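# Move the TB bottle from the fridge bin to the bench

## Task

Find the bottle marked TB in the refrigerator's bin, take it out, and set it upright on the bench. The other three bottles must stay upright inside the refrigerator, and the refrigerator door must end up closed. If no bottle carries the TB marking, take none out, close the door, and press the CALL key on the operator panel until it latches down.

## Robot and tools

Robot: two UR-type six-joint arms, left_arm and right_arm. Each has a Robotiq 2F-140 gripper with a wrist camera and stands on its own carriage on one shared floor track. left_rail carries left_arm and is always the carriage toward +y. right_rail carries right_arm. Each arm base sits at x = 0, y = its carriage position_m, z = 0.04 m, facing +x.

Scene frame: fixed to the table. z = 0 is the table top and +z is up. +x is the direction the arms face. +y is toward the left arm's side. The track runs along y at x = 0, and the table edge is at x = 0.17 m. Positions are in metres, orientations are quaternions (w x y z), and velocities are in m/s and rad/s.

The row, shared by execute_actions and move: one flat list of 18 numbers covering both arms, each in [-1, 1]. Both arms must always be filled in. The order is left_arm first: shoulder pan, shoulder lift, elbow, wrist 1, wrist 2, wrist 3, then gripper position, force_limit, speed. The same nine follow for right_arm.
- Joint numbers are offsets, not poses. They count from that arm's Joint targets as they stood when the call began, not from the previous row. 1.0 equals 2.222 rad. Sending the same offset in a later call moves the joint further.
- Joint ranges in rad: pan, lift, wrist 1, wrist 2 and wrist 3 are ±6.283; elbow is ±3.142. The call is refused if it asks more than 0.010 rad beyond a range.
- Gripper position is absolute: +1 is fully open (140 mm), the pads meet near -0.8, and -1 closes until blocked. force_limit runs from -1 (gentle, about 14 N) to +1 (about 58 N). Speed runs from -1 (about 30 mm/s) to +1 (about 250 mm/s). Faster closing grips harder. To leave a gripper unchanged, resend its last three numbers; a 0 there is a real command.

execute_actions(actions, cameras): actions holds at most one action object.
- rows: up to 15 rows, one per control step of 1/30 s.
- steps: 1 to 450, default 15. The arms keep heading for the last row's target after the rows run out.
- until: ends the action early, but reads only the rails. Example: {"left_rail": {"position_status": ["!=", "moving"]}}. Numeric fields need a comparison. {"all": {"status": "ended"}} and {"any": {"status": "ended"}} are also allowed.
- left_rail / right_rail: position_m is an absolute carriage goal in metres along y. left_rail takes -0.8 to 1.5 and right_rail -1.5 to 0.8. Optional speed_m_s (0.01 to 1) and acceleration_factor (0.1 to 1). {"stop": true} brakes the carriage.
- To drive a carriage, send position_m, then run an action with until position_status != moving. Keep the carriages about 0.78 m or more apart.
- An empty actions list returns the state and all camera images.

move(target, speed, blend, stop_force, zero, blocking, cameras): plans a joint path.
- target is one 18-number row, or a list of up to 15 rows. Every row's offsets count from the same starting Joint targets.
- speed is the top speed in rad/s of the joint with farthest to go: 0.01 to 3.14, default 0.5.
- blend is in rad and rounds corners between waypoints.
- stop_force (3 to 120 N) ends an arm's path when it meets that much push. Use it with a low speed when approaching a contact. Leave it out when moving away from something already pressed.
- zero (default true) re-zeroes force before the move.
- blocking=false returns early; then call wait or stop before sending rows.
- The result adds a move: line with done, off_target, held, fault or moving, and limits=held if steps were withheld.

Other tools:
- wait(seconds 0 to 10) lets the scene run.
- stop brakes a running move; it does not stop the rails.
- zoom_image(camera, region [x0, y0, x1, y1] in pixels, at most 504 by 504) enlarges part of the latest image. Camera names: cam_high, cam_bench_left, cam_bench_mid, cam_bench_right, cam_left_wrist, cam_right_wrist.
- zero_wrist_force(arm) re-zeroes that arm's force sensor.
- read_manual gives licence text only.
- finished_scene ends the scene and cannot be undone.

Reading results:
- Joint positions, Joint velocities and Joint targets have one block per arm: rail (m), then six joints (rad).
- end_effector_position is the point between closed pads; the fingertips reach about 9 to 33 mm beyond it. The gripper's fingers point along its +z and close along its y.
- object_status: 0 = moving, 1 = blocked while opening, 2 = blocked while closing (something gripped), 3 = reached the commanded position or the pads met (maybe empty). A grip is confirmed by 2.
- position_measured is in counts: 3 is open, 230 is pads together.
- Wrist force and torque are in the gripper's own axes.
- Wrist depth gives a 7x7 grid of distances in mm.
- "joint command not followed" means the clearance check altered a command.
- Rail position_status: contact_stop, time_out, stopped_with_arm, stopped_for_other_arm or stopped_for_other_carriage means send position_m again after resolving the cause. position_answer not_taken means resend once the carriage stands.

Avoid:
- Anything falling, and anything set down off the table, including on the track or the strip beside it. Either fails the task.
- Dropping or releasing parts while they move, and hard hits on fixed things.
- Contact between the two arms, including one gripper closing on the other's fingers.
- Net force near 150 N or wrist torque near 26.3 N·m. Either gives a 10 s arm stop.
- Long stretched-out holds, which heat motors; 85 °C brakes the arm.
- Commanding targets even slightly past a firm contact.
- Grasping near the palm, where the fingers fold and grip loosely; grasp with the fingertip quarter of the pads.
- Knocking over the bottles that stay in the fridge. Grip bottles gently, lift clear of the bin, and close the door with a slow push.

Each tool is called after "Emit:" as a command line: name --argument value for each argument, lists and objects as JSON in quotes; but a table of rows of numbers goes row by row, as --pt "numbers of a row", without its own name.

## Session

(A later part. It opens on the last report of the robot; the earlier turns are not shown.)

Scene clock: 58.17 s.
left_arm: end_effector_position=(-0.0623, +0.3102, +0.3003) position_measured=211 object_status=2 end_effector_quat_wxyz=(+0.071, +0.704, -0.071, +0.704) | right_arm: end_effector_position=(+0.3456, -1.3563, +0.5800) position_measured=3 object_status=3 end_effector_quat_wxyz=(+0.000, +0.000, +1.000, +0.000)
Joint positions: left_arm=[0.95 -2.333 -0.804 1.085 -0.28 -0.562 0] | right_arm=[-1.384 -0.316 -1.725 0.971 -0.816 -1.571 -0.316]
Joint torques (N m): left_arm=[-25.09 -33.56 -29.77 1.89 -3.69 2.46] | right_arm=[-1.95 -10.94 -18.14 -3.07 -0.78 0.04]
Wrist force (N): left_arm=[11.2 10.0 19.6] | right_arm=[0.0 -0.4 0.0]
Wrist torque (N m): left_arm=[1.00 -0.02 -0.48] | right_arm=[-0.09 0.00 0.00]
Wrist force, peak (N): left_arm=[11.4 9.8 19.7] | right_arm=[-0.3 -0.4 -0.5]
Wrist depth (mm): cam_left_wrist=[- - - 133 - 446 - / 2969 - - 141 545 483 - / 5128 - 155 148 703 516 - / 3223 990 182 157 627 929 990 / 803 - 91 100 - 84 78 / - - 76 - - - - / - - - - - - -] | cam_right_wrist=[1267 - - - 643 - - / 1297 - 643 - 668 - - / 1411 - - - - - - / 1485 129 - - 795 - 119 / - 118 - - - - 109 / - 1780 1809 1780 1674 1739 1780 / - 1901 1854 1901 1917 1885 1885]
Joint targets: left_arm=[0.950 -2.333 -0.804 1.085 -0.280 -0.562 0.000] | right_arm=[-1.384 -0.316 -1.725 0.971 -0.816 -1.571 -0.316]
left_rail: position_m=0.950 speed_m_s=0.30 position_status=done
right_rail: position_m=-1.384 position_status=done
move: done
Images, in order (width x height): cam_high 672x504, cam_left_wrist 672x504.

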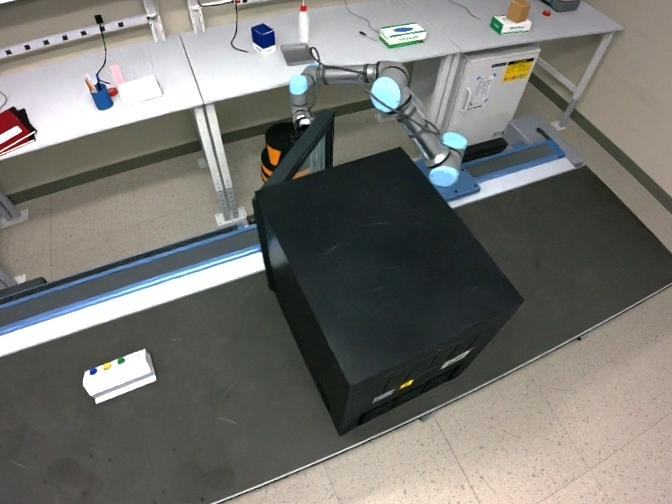

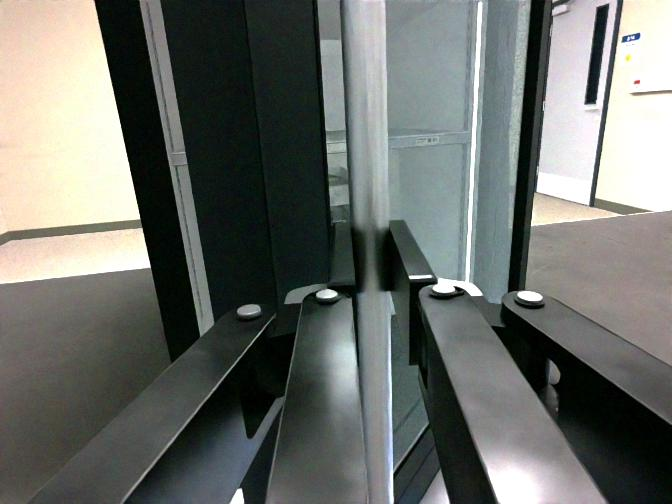

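Emit:
move --pt "0 0 0 0 0 0 0.1 0.5 -0.7 0 0 0 0 0 0 1 1 1" --pt "-0.0624 0.0666 -0.122 0.0549 -0.0625 0 0.1 0.5 -0.7 0 0 0 0 0 0 1 1 1" --speed 0.2 --cameras '["cam_left_wrist","cam_high"]'

Scene clock: 62.57 s.
left_arm: end_effector_position=(-0.1797, +0.3339, +0.3004) position_measured=117 object_status=3 end_effector_quat_wxyz=(+0.071, +0.704, -0.070, +0.703) | right_arm: end_effector_position=(+0.3456, -1.3563, +0.5800) position_measured=3 object_status=3 end_effector_quat_wxyz=(+0.000, +0.000, +1.000, +0.000)
Joint positions: left_arm=[0.95 -2.471 -0.656 0.814 -0.158 -0.701 0] | right_arm=[-1.384 -0.316 -1.725 0.971 -0.816 -1.571 -0.316]
Joint torques (N m): left_arm=[-14.41 -43.01 -30.64 4.26 -1.76 2.68] | right_arm=[-1.6 -11.13 -17.69 -3.08 -0.83 0.15]
Wrist force (N): left_arm=[-2.4 0.5 3.0] | right_arm=[0.0 0.1 -0.5]
Wrist torque (N m): left_arm=[0.42 0.57 -0.42] | right_arm=[0.02 0.00 0.00]
Wrist force, peak (N): left_arm=[11.6 10.0 19.8] | right_arm=[0.4 0.0 -0.5]
Wrist depth (mm): cam_left_wrist=[- 476 783 507 573 - - / 3318 471 797 676 656 - - / - - 594 - 800 - - / 4801 3526 152 - 682 136 998 / - 91 107 625 - 107 87 / - - 515 557 557 - - / - - - 449 410 - -] | cam_right_wrist=[1226 - - - - - 609 / 1327 627 - - - - 680 / 1385 - 684 - - - 712 / 1476 129 735 866 - - 119 / - 118 804 801 - - 109 / - 1686 1809 1824 1686 1794 1725 / - 1885 1869 1854 1885 1869 1901]
Joint targets: left_arm=[0.950 -2.471 -0.656 0.814 -0.158 -0.701 0.000] | right_arm=[-1.384 -0.316 -1.725 0.971 -0.816 -1.571 -0.316]
left_rail: position_m=0.950 speed_m_s=0.30 position_status=done
right_rail: position_m=-1.384 position_status=done
move: done
Images, in order (width x height): cam_high 672x504, cam_left_wrist 672x504.

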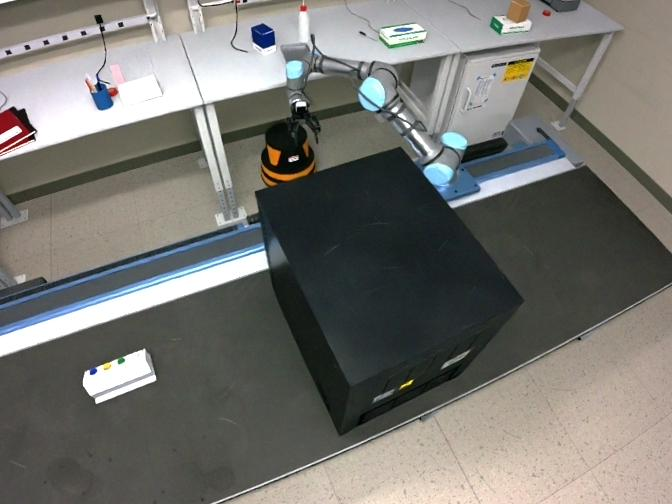

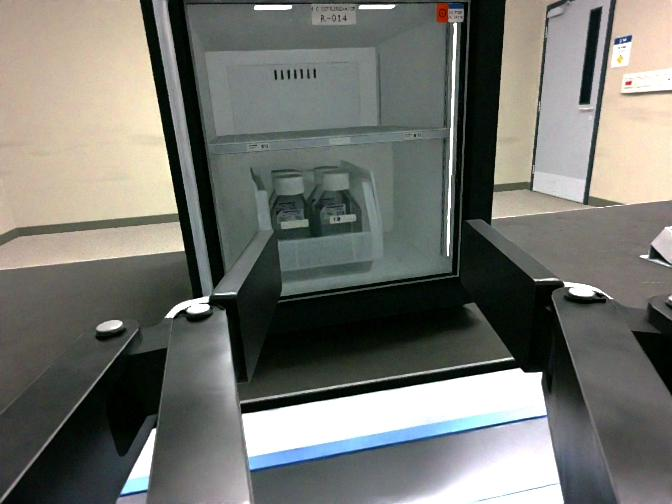

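Emit:
execute_actions --actions '[{"left_rail":{"position_m":1.4,"speed_m_s":0.3,"acceleration_factor":0.4},"steps":200,"until":{"left_rail":{"position_status":["!=","moving"]}}}]'

Emit:
move --target '[0,0,0,0,0,0,0.1,0.5,-0.7,0.8929,0.4068,0.0647,0.2351,-0.7755,0.1422,0.1,0.5,-0.7]' --speed 0.8 --cameras '["cam_right_wrist","cam_high"]'

Scene clock: 66.50 s.
left_arm: end_effector_position=(-0.1798, +0.7839, +0.3004) position_measured=117 object_status=3 end_effector_quat_wxyz=(+0.071, +0.704, -0.070, +0.703) | right_arm: end_effector_position=(+0.3456, -1.3563, +0.5800) position_measured=3 object_status=3 end_effector_quat_wxyz=(+0.000, +0.000, +1.000, +0.000)
Joint positions: left_arm=[1.4 -2.471 -0.656 0.814 -0.158 -0.701 0] | right_arm=[-1.384 -0.316 -1.725 0.971 -0.816 -1.571 -0.316]
Joint torques (N m): left_arm=[-6.67 -63.1 -24.31 2.9 -0.16 2.76] | right_arm=[-1.47 -10.87 -17.93 -3.07 -0.97 0.05]
Wrist force (N): left_arm=[-2.1 0.8 2.9] | right_arm=[-0.1 0.0 -0.2]
Wrist torque (N m): left_arm=[0.49 0.49 -0.42] | right_arm=[-0.01 0.02 0.00]
Wrist force, peak (N): left_arm=[-2.5 2.0 3.6] | right_arm=[-0.3 0.2 -0.7]
Wrist depth (mm): cam_left_wrist=[3049 3368 - - - 568 795 / - - - - 812 583 - / - - - 1200 - 848 789 / 3959 6268 1003 1040 858 136 735 / - 88 120 833 - 107 87 / - - 553 528 552 - - / - - 452 442 - - -] | cam_right_wrist=[1289 635 - - - 694 635 / 1343 648 - - - - - / 1393 - - - - - - / 1476 138 - 738 753 - 119 / - 118 828 782 813 - 109 / - 1766 1809 1780 1752 1712 1766 / - 1885 1885 1901 1901 1885 1901]
Joint targets: left_arm=[1.400 -2.471 -0.656 0.814 -0.158 -0.701 0.000] | right_arm=[-1.384 -0.316 -1.725 0.971 -0.816 -1.571 -0.316]
Tool commands: left_gripper/position=+0.1 left_gripper/force_limit=+0.5 left_gripper/speed=-0.7 right_gripper/position=+1.0 right_gripper/force_limit=+1.0 right_gripper/speed=+1.0
left_rail: position_m=1.400 speed_m_s=0.30 position_status=done
right_rail: position_m=-1.384 position_status=done

Scene clock: 68.93 s.
left_arm: end_effector_position=(-0.1798, +0.7839, +0.3004) position_measured=117 object_status=3 end_effector_quat_wxyz=(+0.071, +0.704, -0.070, +0.703) | right_arm: end_effector_position=(+0.4106, -1.0906, +0.4684) position_measured=117 object_status=3 end_effector_quat_wxyz=(+0.203, +0.576, -0.557, +0.563)
Joint positions: left_arm=[1.4 -2.471 -0.656 0.814 -0.158 -0.701 0] | right_arm=[-1.384 0.895 -1.172 1.059 -0.496 -2.623 -0.122]
Joint torques (N m): left_arm=[8.09 -65.67 -14.66 1.37 1.24 2.67] | right_arm=[-13.57 -49.33 -33.81 -3.38 0.49 -1.23]
Wrist force (N): left_arm=[-2.5 0.6 3.4] | right_arm=[-0.1 -0.2 -0.7]
Wrist torque (N m): left_arm=[0.44 0.59 -0.42] | right_arm=[0.01 0.13 -0.06]
Wrist force, peak (N): left_arm=[-2.6 0.6 3.6] | right_arm=[-14.2 2.3 -12.1]
Wrist depth (mm): cam_left_wrist=[- - - - - 513 - / - 2719 - - 778 - 868 / - 4701 - - - - 783 / 3270 3471 152 1080 - 136 762 / 861 87 107 - - 107 88 / - - 525 531 524 - - / - - 431 445 482 - -] | cam_right_wrist=[2412 - - 1985 - - 1699 / - 2578 2361 2021 - 2021 1809 / - - - 2361 2243 1950 - / 2243 3159 136 - 155 116 - / - 91 114 - - 90 85 / - 78 - - - - - / - - - 578 524 - -]
Joint targets: left_arm=[1.400 -2.471 -0.656 0.814 -0.158 -0.701 0.000] | right_arm=[-1.384 0.894 -1.172 1.059 -0.496 -2.623 -0.122]
left_rail: position_m=1.400 speed_m_s=0.30 position_status=done
right_rail: position_m=-1.384 position_status=done
move: held (right_arm; a check stopped the path); limits=held; right_arm: the shoulder pan is farthest, 0.773 rad from its target
joint command not followed: on one or more control steps a check withheld the commanded joint targets of the right arm, and it was not sent them on those steps.
cause: the commanded joint targets, or the way to them, would bring two parts of the arm too close to each other (its gripper and another part of the arm, with joints 5 (wrist 1) to 7 (wrist 3) between them, 15 mm apart when it was first held).
Images, in order (width x height): cam_high 672x504, cam_right_wrist 672x504.

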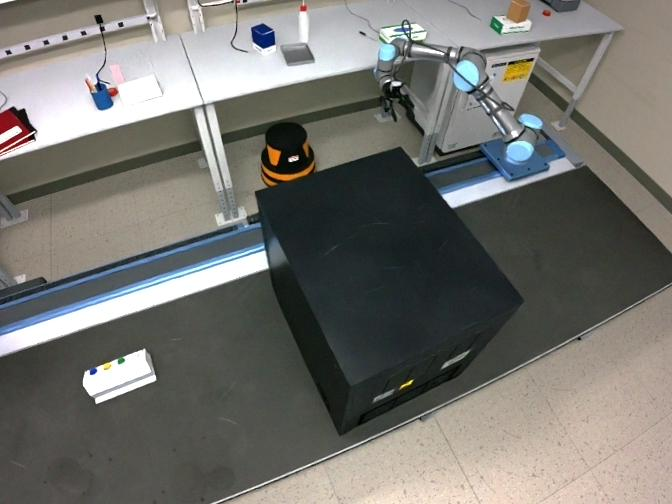

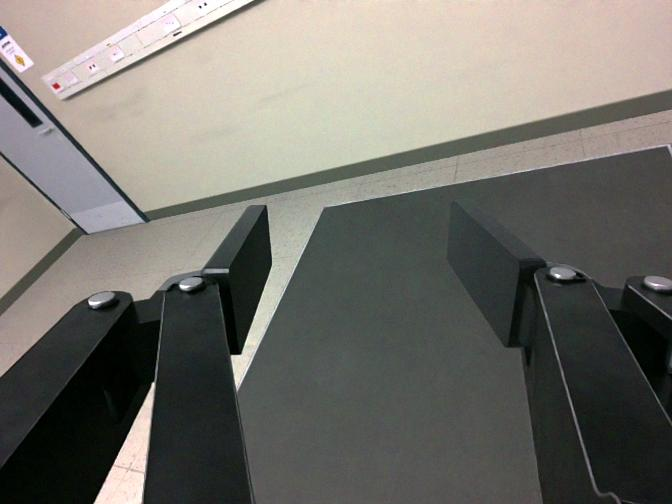

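Emit:
move --target '[0,0,0,0,0,0,0.1,0.5,-0.7,-0.8527,-0.3276,-0.4766,-0.3168,0.7304,0.0549,0.1,0.5,-0.7]' --speed 0.9

Emit:
move --target '[0,0,0,0,0,0,0.1,0.5,-0.7,-0.0352,-0.1892,-0.5017,-0.7417,0.5594,0,0.1,0.5,-0.7]' --speed 0.9 --cameras '["cam_right_wrist","cam_bench_right"]'

Scene clock: 76.33 s.
left_arm: end_effector_position=(-0.1798, +0.7839, +0.3004) position_measured=117 object_status=3 end_effector_quat_wxyz=(+0.071, +0.704, -0.070, +0.703) | right_arm: end_effector_position=(+0.2545, -1.2223, +1.0645) position_measured=117 object_status=3 end_effector_quat_wxyz=(+0.680, +0.161, +0.701, -0.140)
Joint positions: left_arm=[1.4 -2.471 -0.656 0.814 -0.158 -0.701 0] | right_arm=[-1.384 -1 -1.9 0 -1.2 -1 0]
Joint torques (N m): left_arm=[14.65 -63.67 -13.38 -1.03 1.18 2.56] | right_arm=[-12.57 9.23 -6.83 -5.05 2.15 1.53]
Wrist force (N): left_arm=[-2.5 0.6 3.6] | right_arm=[-0.4 -1.1 -2.1]
Wrist torque (N m): left_arm=[0.46 0.58 -0.42] | right_arm=[-0.24 0.08 -0.03]
Wrist force, peak (N): left_arm=[-2.5 0.6 3.6] | right_arm=[-0.9 1.3 -4.1]
Wrist depth (mm): cam_left_wrist=[- - - - 639 536 745 / - - - - 745 686 - / - - 4701 - 888 - 792 / 3318 5786 152 1101 914 137 747 / - 88 107 - - 107 88 / - - 508 542 560 - - / - - 417 436 444 - -] | cam_right_wrist=[- - 2670 - 3935 3618 3073 / 1712 - - - 3802 3398 3398 / - - 2735 - 4154 - 3618 / - - 127 - - 126 2702 / - 91 95 - - 90 85 / - 78 1625 - - - - / - - - - - - -]
Joint targets: left_arm=[1.400 -2.471 -0.656 0.814 -0.158 -0.701 0.000] | right_arm=[-1.384 -1.000 -1.900 0.000 -1.200 -1.000 0.000]
left_rail: position_m=1.400 speed_m_s=0.30 position_status=done
right_rail: position_m=-1.384 position_status=done
move: done

Scene clock: 78.93 s.
left_arm: end_effector_position=(-0.1798, +0.7839, +0.3004) position_measured=117 object_status=3 end_effector_quat_wxyz=(+0.071, +0.704, -0.070, +0.703) | right_arm: end_effector_position=(+0.1046, -0.6577, +0.3005) position_measured=117 object_status=3 end_effector_quat_wxyz=(-0.088, +0.702, +0.088, +0.702)
Joint positions: left_arm=[1.4 -2.471 -0.656 0.814 -0.158 -0.701 0] | right_arm=[-1.384 -1.078 -2.32 -1.115 -2.848 0.243 0]
Joint torques (N m): left_arm=[14.19 -65.79 -12.75 -0.96 1.4 2.56] | right_arm=[-11.8 44.15 9.25 -2.98 2.06 1.33]
Wrist force (N): left_arm=[-2.5 0.6 3.3] | right_arm=[-0.3 0.2 -0.3]
Wrist torque (N m): left_arm=[0.46 0.58 -0.42] | right_arm=[0.07 0.23 -0.17]
Wrist force, peak (N): left_arm=[-2.6 0.4 3.5] | right_arm=[-0.4 -4.2 0.8]
Wrist depth (mm): cam_left_wrist=[- - - - 658 545 795 / - - - - 783 688 699 / - - - 1289 914 1080 - / - 1069 153 5503 - 136 760 / - 90 107 - - 108 88 / - - 520 549 556 - - / - - 447 438 399 - -] | cam_right_wrist=[763 887 3935 3802 3935 - - / 771 866 4772 4673 3867 - - / 784 979 4398 4313 3618 4078 3802 / 795 963 136 3348 156 127 2876 / - 91 114 550 487 90 85 / - 78 462 - 463 - - / - - 410 - 392 - -]
Joint targets: left_arm=[1.400 -2.471 -0.656 0.814 -0.158 -0.701 0.000] | right_arm=[-1.384 -1.078 -2.320 -1.115 -2.848 0.243 0.000]
left_rail: position_m=1.400 speed_m_s=0.30 position_status=done
right_rail: position_m=-1.384 position_status=done
move: done
Images, in order (width x height): cam_bench_right 672x504, cam_right_wrist 672x504.

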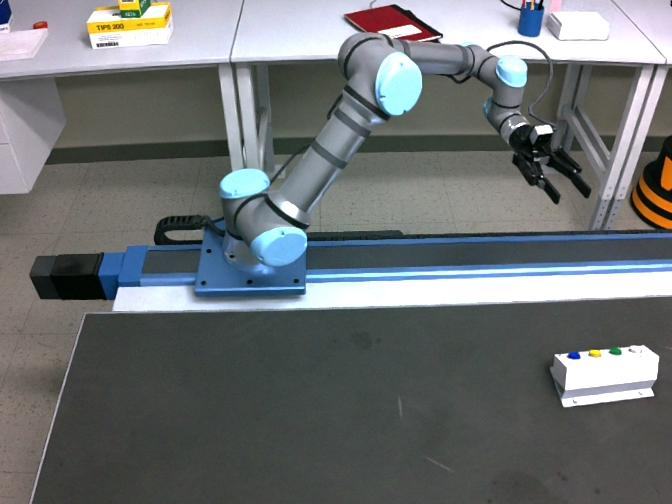

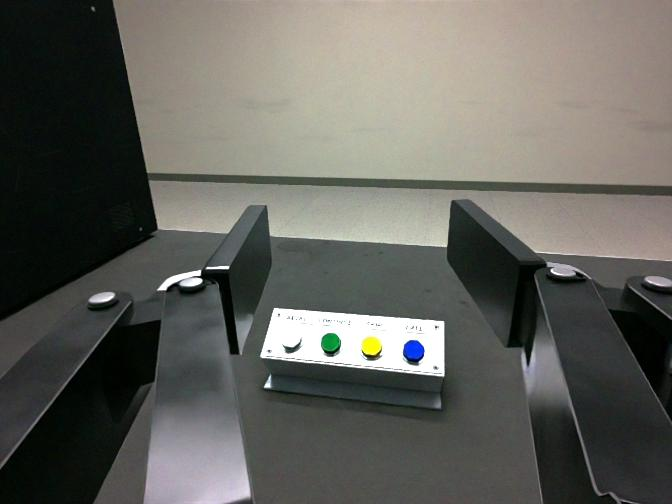

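Drive right carriage to −0.30.

Emit:
execute_actions --actions '[{"right_rail":{"position_m":-0.3,"speed_m_s":0.35,"acceleration_factor":0.4},"steps":250,"until":{"right_rail":{"position_status":["!=","moving"]}}}]' --cameras '["cam_right_wrist","cam_high"]'

Scene clock: 83.17 s.
left_arm: end_effector_position=(-0.1798, +0.7839, +0.3004) position_measured=117 object_status=3 end_effector_quat_wxyz=(+0.071, +0.704, -0.070, +0.703) | right_arm: end_effector_position=(+0.1047, +0.4258, +0.3004) position_measured=117 object_status=3 end_effector_quat_wxyz=(-0.088, +0.702, +0.088, +0.702)
Joint positions: left_arm=[1.4 -2.471 -0.656 0.814 -0.158 -0.701 0] | right_arm=[-0.3 -1.078 -2.32 -1.115 -2.848 0.243 0]
Joint torques (N m): left_arm=[14.33 -64.28 -14.46 -1 1.33 2.38] | right_arm=[-0.99 47.81 18.33 0.51 -1.5 1.07]
Wrist force (N): left_arm=[-2.4 0.6 3.5] | right_arm=[-0.5 0.3 -0.3]
Wrist torque (N m): left_arm=[0.45 0.57 -0.42] | right_arm=[0.08 0.27 -0.17]
Wrist force, peak (N): left_arm=[-2.4 0.3 3.6] | right_arm=[-0.2 1.6 -0.7]
Wrist depth (mm): cam_left_wrist=[3699 - 3639 - 680 580 692 / - - - - 823 586 716 / - 4701 3824 - - 888 451 / 3699 3699 171 3368 881 137 740 / - 88 107 - - 107 88 / - - 512 528 548 - - / - - 414 420 - - -] | cam_right_wrist=[2735 - - 254 618 603 587 / - - - 271 361 506 466 / - - 5098 290 598 456 396 / - 1034 135 311 155 120 412 / - 91 94 332 473 90 85 / - 78 479 371 383 - - / - - 409 385 377 - -]
Joint targets: left_arm=[1.400 -2.471 -0.656 0.814 -0.158 -0.701 0.000] | right_arm=[-0.300 -1.078 -2.320 -1.115 -2.848 0.243 0.000]
Tool commands: left_gripper/position=+0.1 left_gripper/force_limit=+0.5 left_gripper/speed=-0.7 right_gripper/position=+0.1 right_gripper/force_limit=+0.5 right_gripper/speed=-0.7
left_rail: position_m=1.400 speed_m_s=0.30 position_status=done
right_rail: position_m=-0.300 speed_m_s=0.35 position_status=done
Images, in order (width x height): cam_high 672x504, cam_right_wrist 672x504.

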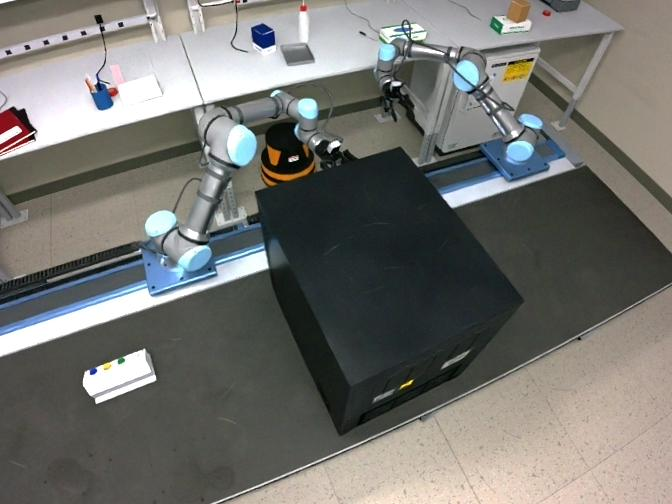

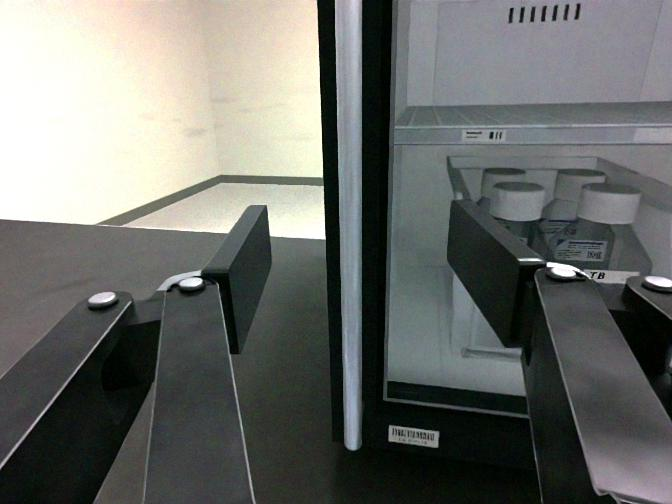

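Emit:
move --pt "0 0 0 0 0 0 0.1 0.5 -0.7 0 0 0 0 0 0 -1 0.5 -0.7" --pt "0 0 0 0 0 0 0.1 0.5 -0.7 -0.0404 -0.0068 0.0115 -0.0048 -0.0405 0 -1 0.5 -0.7" --speed 0.15 --cameras '["cam_right_wrist"]'

Emit:
move --target '[0,0,0,0,0,0,0.1,0.5,-0.7,-0.0323,-0.003,0.0057,-0.0027,-0.0323,0,-1,0.5,-0.7]' --speed 0.02 --stop_force 4 --cameras '["cam_right_wrist"]'

Scene clock: 87.03 s.
left_arm: end_effector_position=(-0.1798, +0.7839, +0.3004) position_measured=117 object_status=3 end_effector_quat_wxyz=(+0.071, +0.704, -0.070, +0.703) | right_arm: end_effector_position=(+0.1612, +0.4462, +0.3000) position_measured=233 object_status=3 end_effector_quat_wxyz=(-0.088, +0.702, +0.088, +0.702)
Joint positions: left_arm=[1.4 -2.471 -0.656 0.814 -0.158 -0.701 0] | right_arm=[-0.3 -1.168 -2.335 -1.09 -2.858 0.153 0]
Joint torques (N m): left_arm=[15.14 -64.22 -13.64 -1.11 1.24 2.31] | right_arm=[-12.89 43.73 33.99 -3.1 -2 0.81]
Wrist force (N): left_arm=[-2.3 0.5 3.4] | right_arm=[-0.4 0.2 -0.2]
Wrist torque (N m): left_arm=[0.43 0.54 -0.42] | right_arm=[0.05 0.22 -0.17]
Wrist force, peak (N): left_arm=[-2.6 0.9 3.4] | right_arm=[-0.8 0.3 -1.6]
Wrist depth (mm): cam_left_wrist=[- 3368 - - 735 632 775 / - - - 5938 716 680 786 / 3049 - - - 767 - 836 / 1163 3270 1035 1200 906 136 737 / 855 88 122 - - 107 87 / - - 513 512 535 - - / - - - 472 415 - -] | cam_right_wrist=[- - 3738 176 214 539 534 / - - - 188 275 332 450 / - - 4154 196 236 416 322 / 919 5751 3802 112 112 543 396 / - 721 83 86 91 80 411 / - 64 73 - - 71 67 / - - - - - - 60]
Joint targets: left_arm=[1.400 -2.471 -0.656 0.814 -0.158 -0.701 0.000] | right_arm=[-0.300 -1.168 -2.335 -1.090 -2.858 0.153 0.000]
left_rail: position_m=1.400 speed_m_s=0.30 position_status=done
right_rail: position_m=-0.300 speed_m_s=0.35 position_status=done
move: done
Images, in order (width x height): cam_right_wrist 672x504.

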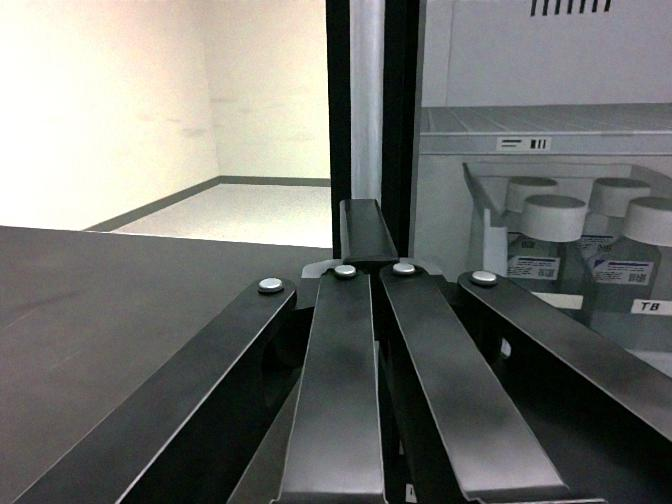

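Scene clock: 90.40 s.
left_arm: end_effector_position=(-0.1798, +0.7839, +0.3004) position_measured=117 object_status=3 end_effector_quat_wxyz=(+0.071, +0.704, -0.070, +0.703) | right_arm: end_effector_position=(+0.1893, +0.4531, +0.3001) position_measured=233 object_status=3 end_effector_quat_wxyz=(-0.088, +0.702, +0.088, +0.702)
Joint positions: left_arm=[1.4 -2.471 -0.656 0.814 -0.158 -0.701 0] | right_arm=[-0.3 -1.211 -2.339 -1.082 -2.862 0.11 0]
Joint torques (N m): left_arm=[14.04 -65.26 -14.08 -0.97 1.27 2.46] | right_arm=[6.56 61.66 6.95 2.4 1.75 0.63]
Wrist force (N): left_arm=[-2.2 0.7 3.2] | right_arm=[1.7 0.2 -3.0]
Wrist torque (N m): left_arm=[0.47 0.53 -0.41] | right_arm=[0.08 0.23 -0.17]
Wrist force, peak (N): left_arm=[-2.4 0.6 3.8] | right_arm=[0.3 2.4 -18.3]
Wrist depth (mm): cam_left_wrist=[- 3526 - - - - 871 / - - - - 723 599 694 / - 5128 - - 703 597 397 / 3639 4029 151 - - 137 765 / - 90 107 - 652 107 88 / - - 514 537 556 - - / - - 431 426 427 - -] | cam_right_wrist=[2492 4154 4005 179 188 554 489 / - 3451 - 160 199 338 455 / - 3802 4772 169 207 367 355 / - 2804 3398 112 208 446 365 / - - 83 86 91 84 374 / - 64 73 - - 71 67 / - - - - - - 60]
Joint targets: left_arm=[1.400 -2.471 -0.656 0.814 -0.158 -0.701 0.000] | right_arm=[-0.300 -1.211 -2.339 -1.082 -2.862 0.110 0.000]
left_rail: position_m=1.400 speed_m_s=0.30 position_status=done
right_rail: position_m=-0.300 speed_m_s=0.35 position_status=done
move: contact (right_arm); right_arm: the shoulder pan is farthest, 0.029 rad from its target
Images, in order (width x height): cam_right_wrist 672x504.

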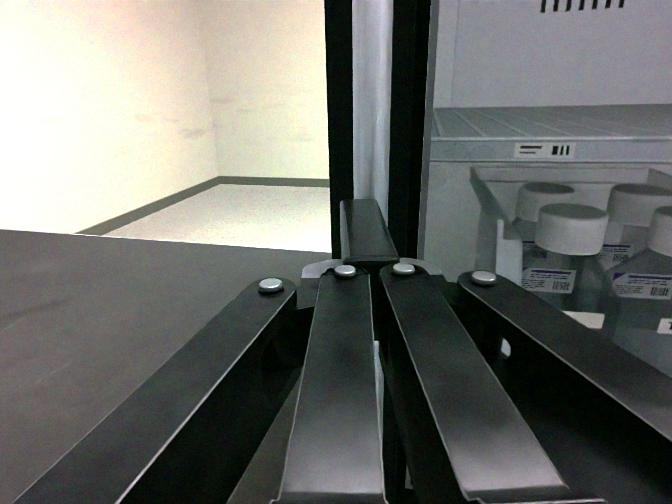

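Emit:
move --pt "0 0 0 0 0 0 0.1 0.5 -0.7 0.0106 0.0083 -0.0148 0.0063 0.0105 0 -1 0.5 -0.7" --pt "0 0 0 0 0 0 0.1 0.5 -0.7 0.0106 0.0083 -0.0148 0.0063 0.0105 0 0 0.5 0" --pt "0 0 0 0 0 0 0.1 0.5 -0.7 -0.0134 0.0041 -0.0072 0.003 -0.0135 0 0 0.5 0" --pt "0 0 0 0 0 0 0.1 0.5 -0.7 -0.0134 0.0041 -0.0072 0.003 -0.0135 0 -1 0.5 -1" --speed 0.1 --cameras '["cam_right_wrist"]'

Emit:
wait --seconds 0.6

Scene clock: 96.17 s.
left_arm: end_effector_position=(-0.1798, +0.7839, +0.3004) position_measured=117 object_status=3 end_effector_quat_wxyz=(+0.071, +0.704, -0.070, +0.703) | right_arm: end_effector_position=(+0.2107, +0.4528, +0.3002) position_measured=211 object_status=0 end_effector_quat_wxyz=(-0.088, +0.702, +0.088, +0.702)
Joint positions: left_arm=[1.4 -2.471 -0.656 0.814 -0.158 -0.701 0] | right_arm=[-0.3 -1.241 -2.33 -1.098 -2.855 0.08 0]
Joint torques (N m): left_arm=[14.22 -66 -14.73 -1.14 1.06 2.46] | right_arm=[-6.93 42.59 33.11 2.22 -1.9 0.68]
Wrist force (N): left_arm=[-2.3 0.7 3.1] | right_arm=[-0.9 11.1 -13.1]
Wrist torque (N m): left_arm=[0.47 0.53 -0.42] | right_arm=[-0.23 0.22 0.03]
Wrist force, peak (N): left_arm=[-2.6 0.6 3.4] | right_arm=[-1.1 11.5 -13.3]
Wrist depth (mm): cam_left_wrist=[- - - - - 486 - / - - - 4424 833 540 443 / - - - - - 692 406 / 4103 - 171 1169 875 136 762 / - 90 107 - - 107 88 / - - 518 554 530 - - / - - - 407 404 - -] | cam_right_wrist=[- - 3073 132 168 510 498 / 2804 3505 3738 140 183 506 463 / 2520 - 3560 149 194 229 219 / - 3398 3115 137 111 314 293 / - - 88 163 - 84 348 / - 64 74 176 - 74 67 / - - - - - - 62]
Joint targets: left_arm=[1.400 -2.471 -0.656 0.814 -0.158 -0.701 0.000] | right_arm=[-0.300 -1.241 -2.330 -1.098 -2.855 0.080 0.000]
left_rail: position_m=1.400 speed_m_s=0.30 position_status=done
right_rail: position_m=-0.300 speed_m_s=0.35 position_status=done
move: done
Images, in order (width x height): cam_right_wrist 672x504.

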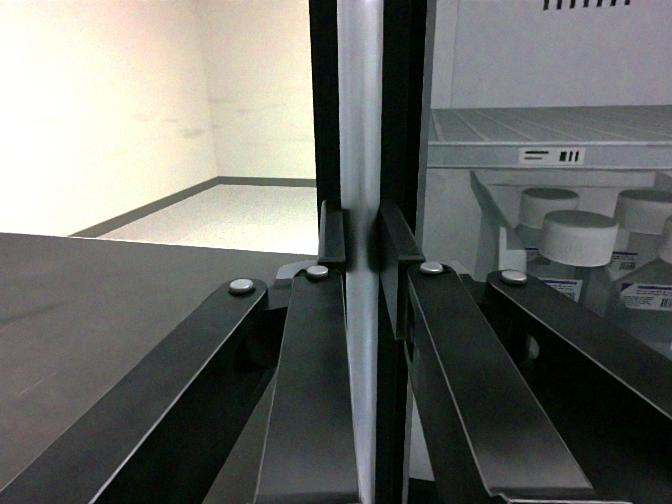

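Scene clock: 96.77 s.
left_arm: end_effector_position=(-0.1798, +0.7839, +0.3004) position_measured=117 object_status=3 end_effector_quat_wxyz=(+0.071, +0.704, -0.070, +0.703) | right_arm: end_effector_position=(+0.2107, +0.4528, +0.3002) position_measured=211 object_status=2 end_effector_quat_wxyz=(-0.088, +0.702, +0.088, +0.702)
Joint positions: left_arm=[1.4 -2.471 -0.656 0.814 -0.158 -0.701 0] | right_arm=[-0.3 -1.241 -2.33 -1.098 -2.855 0.08 0]
Joint torques (N m): left_arm=[13.58 -65.23 -14.15 -1.18 1.25 2.4] | right_arm=[-2.8 42.87 33.56 3.34 -2.15 0.73]
Wrist force (N): left_arm=[-2.5 0.4 3.0] | right_arm=[-1.0 11.4 -13.3]
Wrist torque (N m): left_arm=[0.41 0.57 -0.41] | right_arm=[-0.20 0.25 0.03]
Wrist force, peak (N): left_arm=[-2.5 0.3 3.4] | right_arm=[-0.8 11.7 -13.3]
Wrist depth (mm): cam_left_wrist=[- - 3368 - 664 571 - / 4103 - - - 757 658 514 / - - - - 944 733 411 / 5247 - 151 1040 906 154 750 / - 88 107 757 710 107 87 / - - 518 524 553 - - / - - 428 456 401 - -] | cam_right_wrist=[- 3505 3073 132 172 530 - / - - - 139 252 506 475 / 2735 3251 3298 149 232 234 223 / - 3560 3560 137 122 309 346 / - - 88 163 - 84 349 / - 64 74 176 - 74 67 / - - - - - - 62]
Joint targets: left_arm=[1.400 -2.471 -0.656 0.814 -0.158 -0.701 0.000] | right_arm=[-0.300 -1.241 -2.330 -1.098 -2.855 0.080 0.000]
Tool commands: left_gripper/position=+0.1 left_gripper/force_limit=+0.5 left_gripper/speed=-0.7 right_gripper/position=-1.0 right_gripper/force_limit=+0.5 right_gripper/speed=-1.0
left_rail: position_m=1.400 speed_m_s=0.30 position_status=done
right_rail: position_m=-0.300 speed_m_s=0.35 position_status=done
wait: 0.60 s

Emit:
move --pt "0 0 0 0 0 0 0.1 0.5 -0.7 0.0564 0.037 -0.0647 0.0276 0.0171 0 -1 0.5 -1" --pt "0 0 0 0 0 0 0.1 0.5 -0.7 0.1172 0.0763 -0.1312 0.0548 0.0383 0 -1 0.5 -1" --pt "0 0 0 0 0 0 0.1 0.5 -0.7 0.1835 0.1172 -0.1974 0.0801 0.0655 0 -1 0.5 -1" --pt "0 0 0 0 0 0 0.1 0.5 -0.7 0.2572 0.1599 -0.2628 0.1029 0.1 0 -1 0.5 -1" --speed 0.13 --blend 0.02 --stop_force 80 --cameras '["cam_right_wrist","cam_high"]'

Scene clock: 105.00 s.
left_arm: end_effector_position=(-0.1798, +0.7839, +0.3004) position_measured=117 object_status=3 end_effector_quat_wxyz=(+0.071, +0.704, -0.070, +0.703) | right_arm: end_effector_position=(-0.0576, +0.2930, +0.3004) position_measured=211 object_status=2 end_effector_quat_wxyz=(-0.206, +0.676, +0.206, +0.677)
Joint positions: left_arm=[1.4 -2.471 -0.656 0.814 -0.158 -0.701 0] | right_arm=[-0.3 -0.669 -1.975 -1.682 -2.627 0.311 0]
Joint torques (N m): left_arm=[13.9 -65.31 -13.58 -1.02 1.21 2.42] | right_arm=[30.95 49.7 22 4.16 -12.73 0.75]
Wrist force (N): left_arm=[-2.5 0.6 3.3] | right_arm=[-24.9 44.4 15.7]
Wrist torque (N m): left_arm=[0.45 0.58 -0.41] | right_arm=[-0.24 0.57 0.17]
Wrist force, peak (N): left_arm=[-2.3 0.4 3.7] | right_arm=[-38.7 38.8 12.4]
Wrist depth (mm): cam_left_wrist=[- - - - 760 - - / 3526 - - - 760 686 767 / - 5247 - - - - 895 / 3582 3471 153 1112 910 136 - / - 90 121 728 - 107 87 / - - 554 542 536 - - / - - - 444 405 - -] | cam_right_wrist=[- - 2735 154 468 731 658 / - - - 162 473 543 500 / - - 4673 149 - 656 502 / 793 - - 139 122 491 557 / 728 78 88 160 - 84 460 / - 64 74 173 - 74 67 / - - - - - - 62]
Joint targets: left_arm=[1.400 -2.471 -0.656 0.814 -0.158 -0.701 0.000] | right_arm=[-0.300 -0.669 -1.975 -1.682 -2.627 0.303 0.000]
left_rail: position_m=1.400 speed_m_s=0.30 position_status=done
right_rail: position_m=-0.300 speed_m_s=0.35 position_status=done
move: done
Images, in order (width x height): cam_high 672x504, cam_right_wrist 672x504.

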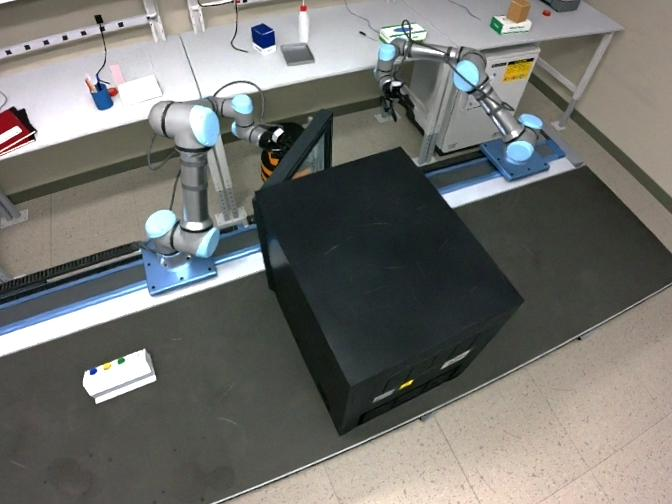

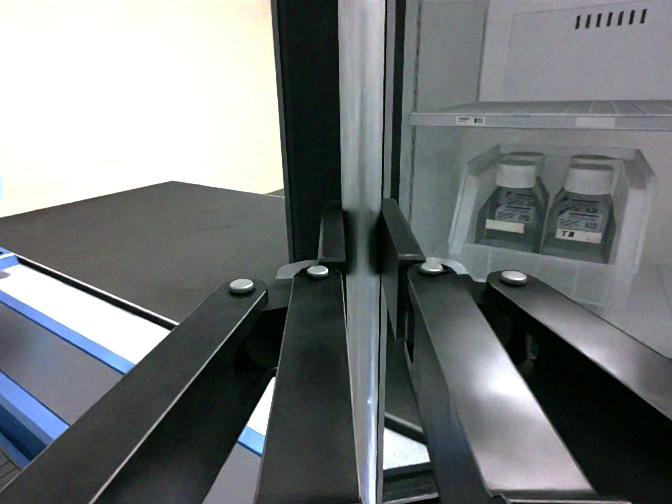

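Emit:
move --pt "0 0 0 0 0 0 0.1 0.5 -0.7 0.0829 0.044 -0.0633 0.0193 0.0485 0 -1 0.5 -1" --pt "0 0 0 0 0 0 0.1 0.5 -0.7 0.1782 0.0894 -0.1237 0.0342 0.1051 0 -1 0.5 -1" --speed 0.15 --blend 0.02 --stop_force 70

Scene clock: 109.60 s.
left_arm: end_effector_position=(-0.1798, +0.7839, +0.3004) position_measured=117 object_status=3 end_effector_quat_wxyz=(+0.071, +0.704, -0.070, +0.703) | right_arm: end_effector_position=(-0.1338, +0.1521, +0.3003) position_measured=211 object_status=2 end_effector_quat_wxyz=(-0.259, +0.658, +0.260, +0.658)
Joint positions: left_arm=[1.4 -2.471 -0.656 0.814 -0.158 -0.701 0] | right_arm=[-0.3 -0.273 -1.776 -1.957 -2.551 0.546 0]
Joint torques (N m): left_arm=[12.81 -63.78 -13.84 -0.94 1.24 2.28] | right_arm=[30.58 33.91 19.71 4.76 -12.71 0.76]
Wrist force (N): left_arm=[-2.5 0.4 2.8] | right_arm=[-11.0 44.3 26.2]
Wrist torque (N m): left_arm=[0.41 0.59 -0.42] | right_arm=[-0.23 0.32 -0.01]
Wrist force, peak (N): left_arm=[-2.6 0.4 3.6] | right_arm=[-37.3 38.9 16.1]
Wrist depth (mm): cam_left_wrist=[- - - - 688 574 - / - - - - 750 726 - / - - 3959 - - - - / - 3824 171 - - 136 778 / - 88 121 - 645 107 87 / - - 548 548 552 - - / - - 431 436 450 - -] | cam_right_wrist=[2221 - 154 153 - 807 705 / 897 2735 172 160 580 550 484 / 988 2702 186 149 692 637 733 / 992 946 212 153 125 587 684 / - - 88 160 - 84 491 / - 64 74 173 - 74 67 / - - - - - - 62]
Joint targets: left_arm=[1.400 -2.471 -0.656 0.814 -0.158 -0.701 0.000] | right_arm=[-0.300 -0.273 -1.776 -1.957 -2.551 0.536 0.000]
left_rail: position_m=1.400 speed_m_s=0.30 position_status=done
right_rail: position_m=-0.300 speed_m_s=0.35 position_status=done
move: done

Emit:
move --pt "0 0 0 0 0 0 0.1 0.5 -0.7 0.1105 0.045 -0.0542 0.0092 0.081 0 -1 0.5 -1" --pt "0 0 0 0 0 0 0.1 0.5 -0.7 0.2386 0.0872 -0.0995 0.0124 0.1723 0 -1 0.5 -1" --pt "0 0 0 0 0 0 0.1 0.5 -0.7 0.3092 0.1057 -0.1179 0.0122 0.2249 0 -1 0.5 -1" --speed 0.15 --blend 0.02 --stop_force 70 --cameras '["cam_right_wrist","cam_high","cam_left_wrist"]'

Scene clock: 115.63 s.
left_arm: end_effector_position=(-0.1798, +0.7839, +0.3004) position_measured=117 object_status=3 end_effector_quat_wxyz=(+0.071, +0.704, -0.070, +0.703) | right_arm: end_effector_position=(-0.1534, -0.0485, +0.3004) position_measured=211 object_status=2 end_effector_quat_wxyz=(-0.323, +0.629, +0.323, +0.629)
Joint positions: left_arm=[1.4 -2.471 -0.656 0.814 -0.158 -0.701 0] | right_arm=[-0.3 0.414 -1.541 -2.219 -2.524 1.036 0]
Joint torques (N m): left_arm=[13.02 -65.89 -12.82 -1.12 1.42 2.12] | right_arm=[24.9 20.35 19.75 -2.83 -11.66 0.72]
Wrist force (N): left_arm=[-2.3 0.5 3.3] | right_arm=[-15.6 40.8 39.1]
Wrist torque (N m): left_arm=[0.43 0.54 -0.42] | right_arm=[-0.33 0.40 -0.16]
Wrist force, peak (N): left_arm=[-2.4 0.7 3.6] | right_arm=[-15.6 40.9 39.4]
Wrist depth (mm): cam_left_wrist=[- - - 3761 668 - - / - - - - 812 684 - / - - 5938 - - 789 - / 4178 3526 171 1226 899 136 783 / - 88 107 - 750 107 87 / - - 520 535 535 - - / - - 448 453 409 - -] | cam_right_wrist=[859 - 150 132 - 843 - / 923 1133 160 137 816 620 547 / 2178 1297 170 150 840 837 - / - 1020 189 153 124 627 566 / 1661 - 88 162 - 84 74 / - 64 74 175 - 74 67 / - - - - - - 62]
Joint targets: left_arm=[1.400 -2.471 -0.656 0.814 -0.158 -0.701 0.000] | right_arm=[-0.300 0.414 -1.541 -2.219 -2.524 1.036 0.000]
left_rail: position_m=1.400 speed_m_s=0.30 position_status=done
right_rail: position_m=-0.300 speed_m_s=0.35 position_status=done
move: done
Images, in order (width x height): cam_high 672x504, cam_left_wrist 672x504, cam_right_wrist 672x504.

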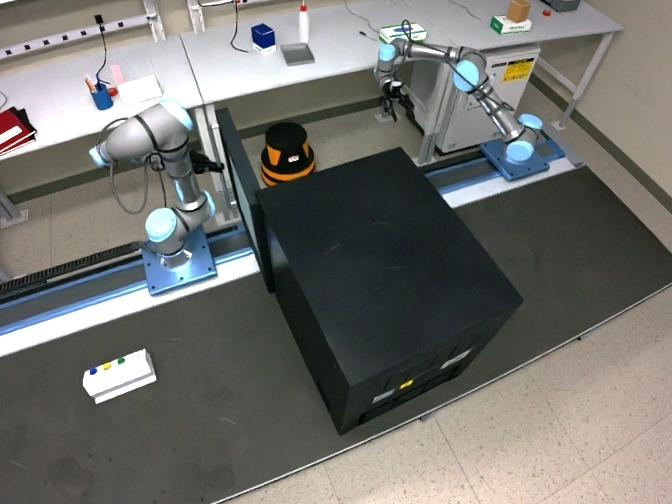

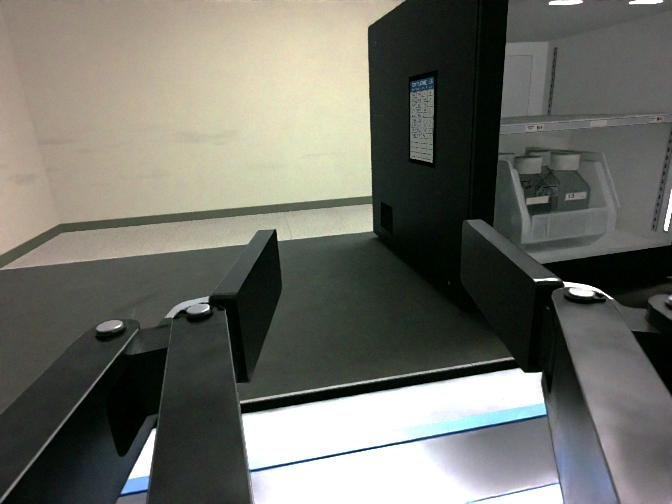

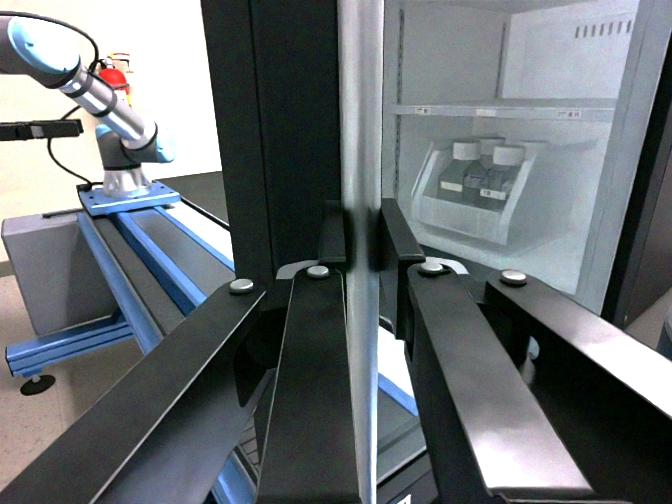

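Emit:
move --target '[-0.0273,-0.4679,0.5918,-0.1239,0.0407,0,0.1,0.5,-0.7,0,0,0,0,0.0036,0,-1,0.5,-1]' --speed 0.6

Emit:
execute_actions --actions '[{"left_rail":{"position_m":0.75,"speed_m_s":0.35,"acceleration_factor":0.4},"steps":200,"until":{"left_rail":{"position_status":["!=","moving"]}}}]' --cameras '["cam_left_wrist","cam_high","cam_right_wrist"]'

Scene clock: 119.43 s.
left_arm: end_effector_position=(+0.1199, +1.0102, +0.3599) position_measured=117 object_status=3 end_effector_quat_wxyz=(+0.124, +0.696, -0.123, +0.696) | right_arm: end_effector_position=(-0.1514, -0.0500, +0.3004) position_measured=211 object_status=2 end_effector_quat_wxyz=(-0.320, +0.630, +0.321, +0.630)
Joint positions: left_arm=[1.4 -2.532 -1.696 2.128 -0.433 -0.61 0] | right_arm=[-0.3 0.414 -1.541 -2.219 -2.524 1.044 0]
Joint torques (N m): left_arm=[-13.31 -23.59 -10.59 -1.42 1.31 2.44] | right_arm=[-4.03 20.6 19.44 -0.33 7.05 0.88]
Wrist force (N): left_arm=[-2.2 0.6 3.3] | right_arm=[3.1 -16.8 -11.2]
Wrist torque (N m): left_arm=[0.44 0.51 -0.40] | right_arm=[-0.08 0.22 -0.16]
Wrist force, peak (N): left_arm=[-2.9 -0.8 4.3] | right_arm=[-15.3 41.2 39.4]
Wrist depth (mm): cam_left_wrist=[- - - - - 664 - / - - 3959 - - 696 549 / - 4801 3959 - 6098 654 599 / 3582 3824 171 3699 3526 125 - / 2930 90 107 848 855 108 88 / - - - 650 622 - - / - - 544 504 506 - -] | cam_right_wrist=[938 1150 150 152 - 859 784 / 967 1206 160 160 - 564 - / - 1289 171 150 807 787 472 / 1526 - 184 152 122 662 603 / 1661 - 88 162 - 84 74 / - 64 74 175 - 74 67 / - - - - - - 62]
Joint targets: left_arm=[1.400 -2.532 -1.696 2.129 -0.434 -0.610 0.000] | right_arm=[-0.300 0.414 -1.541 -2.219 -2.524 1.044 0.000]
left_rail: position_m=1.400 speed_m_s=0.30 position_status=done
right_rail: position_m=-0.300 speed_m_s=0.35 position_status=done
move: done

Scene clock: 122.23 s.
left_arm: end_effector_position=(+0.1199, +0.3602, +0.3599) position_measured=117 object_status=3 end_effector_quat_wxyz=(+0.124, +0.696, -0.123, +0.696) | right_arm: end_effector_position=(-0.1514, -0.0500, +0.3004) position_measured=211 object_status=2 end_effector_quat_wxyz=(-0.320, +0.630, +0.321, +0.631)
Joint positions: left_arm=[0.75 -2.532 -1.696 2.129 -0.434 -0.61 0] | right_arm=[-0.3 0.414 -1.541 -2.219 -2.524 1.044 0]
Joint torques (N m): left_arm=[-11.11 -21.52 -18.45 -0.3 0.26 2.42] | right_arm=[-16.09 20.64 18.56 -0.05 6.9 0.92]
Wrist force (N): left_arm=[-2.4 0.6 3.4] | right_arm=[2.9 -16.9 -11.3]
Wrist torque (N m): left_arm=[0.45 0.56 -0.40] | right_arm=[-0.09 0.26 -0.16]
Wrist force, peak (N): left_arm=[-2.7 1.2 3.6] | right_arm=[3.0 -17.1 -11.7]
Wrist depth (mm): cam_left_wrist=[- 350 423 396 462 386 351 / 5641 580 643 - 694 458 384 / - 383 528 573 459 423 379 / - 315 324 367 392 136 399 / - 88 120 608 472 107 88 / - - 390 467 470 - - / - - 410 422 446 - -] | cam_right_wrist=[447 - 150 152 843 856 745 / 467 487 160 160 758 843 561 / - 819 171 150 784 717 432 / 1580 843 192 152 122 656 550 / 1917 - 88 162 - 84 74 / - 64 74 175 - 74 67 / - - - - - - 62]
Joint targets: left_arm=[0.750 -2.532 -1.696 2.129 -0.434 -0.610 0.000] | right_arm=[-0.300 0.414 -1.541 -2.219 -2.524 1.044 0.000]
Tool commands: left_gripper/position=+0.1 left_gripper/force_limit=+0.5 left_gripper/speed=-0.7 right_gripper/position=-1.0 right_gripper/force_limit=+0.5 right_gripper/speed=-1.0
left_rail: position_m=0.750 speed_m_s=0.35 position_status=done
right_rail: position_m=-0.300 speed_m_s=0.35 position_status=done
Images, in order (width x height): cam_high 672x504, cam_left_wrist 672x504, cam_right_wrist 672x504.

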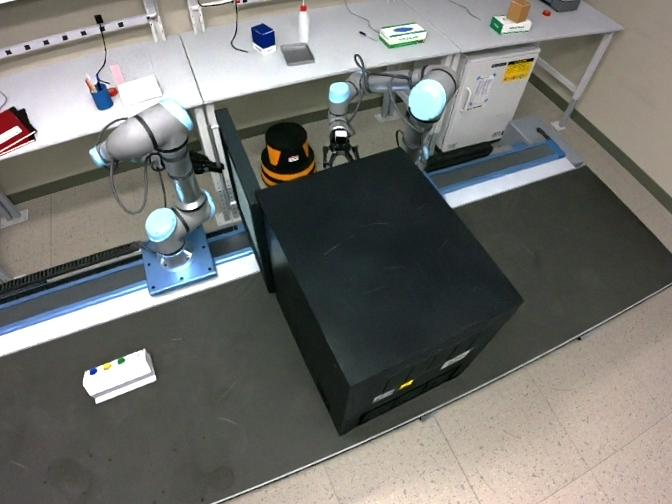

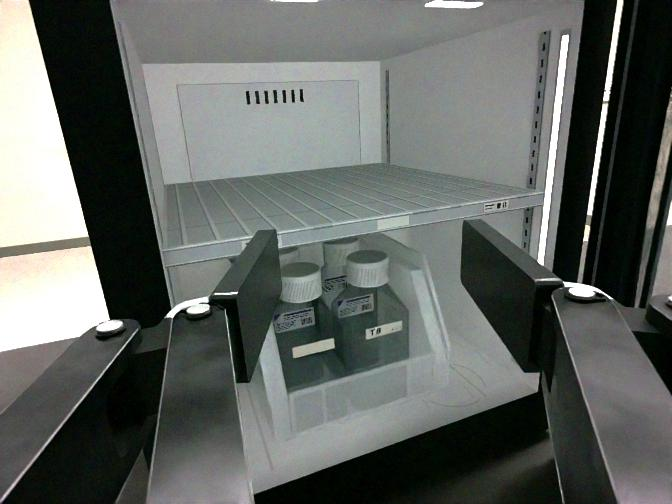

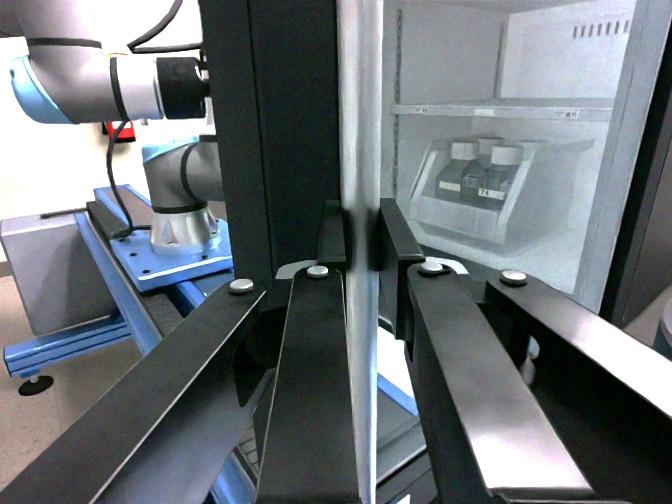

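Emit:
zoom_image --camera "cam_left_wrist" --region '[240, 220, 460, 440]'

Scaled by 2.291.

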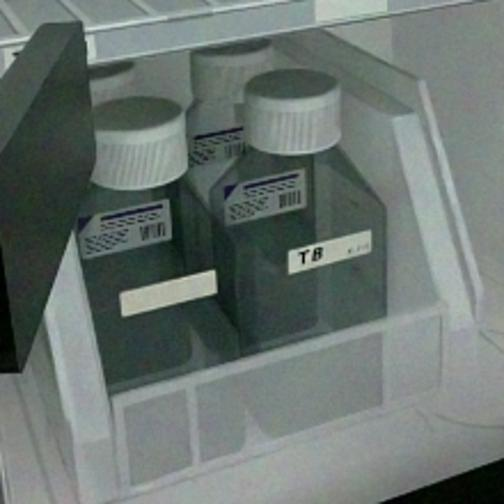

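Emit:
move --target '[0.2016,0.236,-0.1056,-0.13,0.0885,0,0.1,0.5,-0.7,0,0,0,0,0,0,-1,0.5,-1]' --speed 0.35 --cameras '["cam_left_wrist","cam_right_wrist"]'

Scene clock: 128.77 s.
left_arm: end_effector_position=(+0.2000, +0.2534, +0.2351) position_measured=117 object_status=3 end_effector_quat_wxyz=(+0.035, +0.706, -0.035, +0.706) | right_arm: end_effector_position=(-0.1514, -0.0500, +0.3004) position_measured=211 object_status=2 end_effector_quat_wxyz=(-0.320, +0.630, +0.321, +0.631)
Joint positions: left_arm=[0.75 -2.084 -1.172 1.894 -0.722 -0.414 0] | right_arm=[-0.3 0.414 -1.541 -2.219 -2.524 1.044 0]
Joint torques (N m): left_arm=[15.72 -21.59 -26.29 -1.75 1.33 2.29] | right_arm=[-15.84 20.43 18.74 -0.03 7.07 0.95]
Wrist force (N): left_arm=[-2.3 0.5 3.3] | right_arm=[3.0 -16.8 -11.3]
Wrist torque (N m): left_arm=[0.44 0.52 -0.39] | right_arm=[-0.07 0.25 -0.16]
Wrist force, peak (N): left_arm=[-3.4 1.0 4.2] | right_arm=[3.0 -17.4 -11.4]
Wrist depth (mm): cam_left_wrist=[299 388 570 243 242 348 262 / 232 253 486 349 297 - 261 / 291 358 - 337 328 392 276 / 288 344 151 533 302 136 292 / - 88 107 - 300 107 87 / - - 295 319 331 - - / - - - - 323 - -] | cam_right_wrist=[396 359 150 152 - 853 813 / 360 364 160 160 807 816 504 / 384 389 176 150 758 688 449 / 1505 784 192 152 124 670 597 / 1625 - 88 162 - 84 74 / - 64 74 175 - 74 67 / - - - - - - 62]
Joint targets: left_arm=[0.750 -2.084 -1.171 1.894 -0.722 -0.414 0.000] | right_arm=[-0.300 0.414 -1.541 -2.219 -2.524 1.044 0.000]
left_rail: position_m=0.750 speed_m_s=0.35 position_status=done
right_rail: position_m=-0.300 speed_m_s=0.35 position_status=done
move: done
Images, in order (width x height): cam_left_wrist 672x504, cam_right_wrist 672x504.

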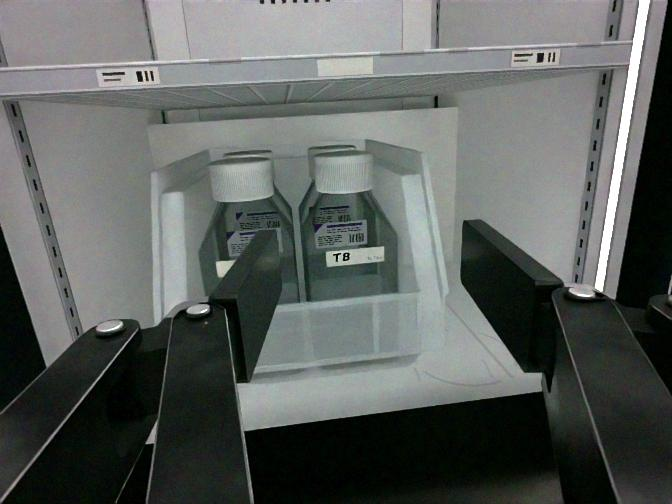

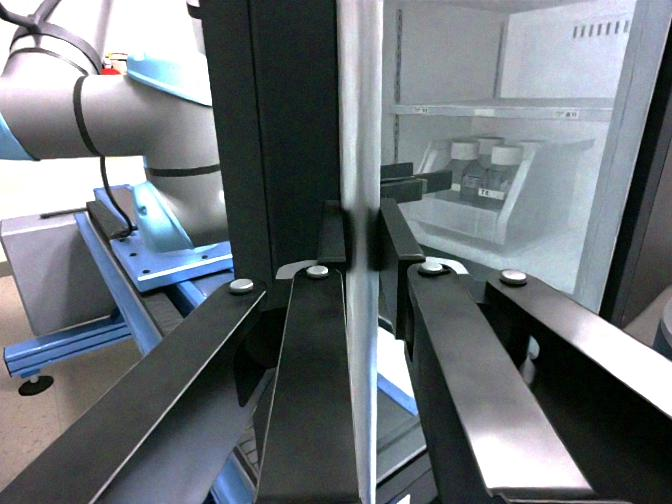

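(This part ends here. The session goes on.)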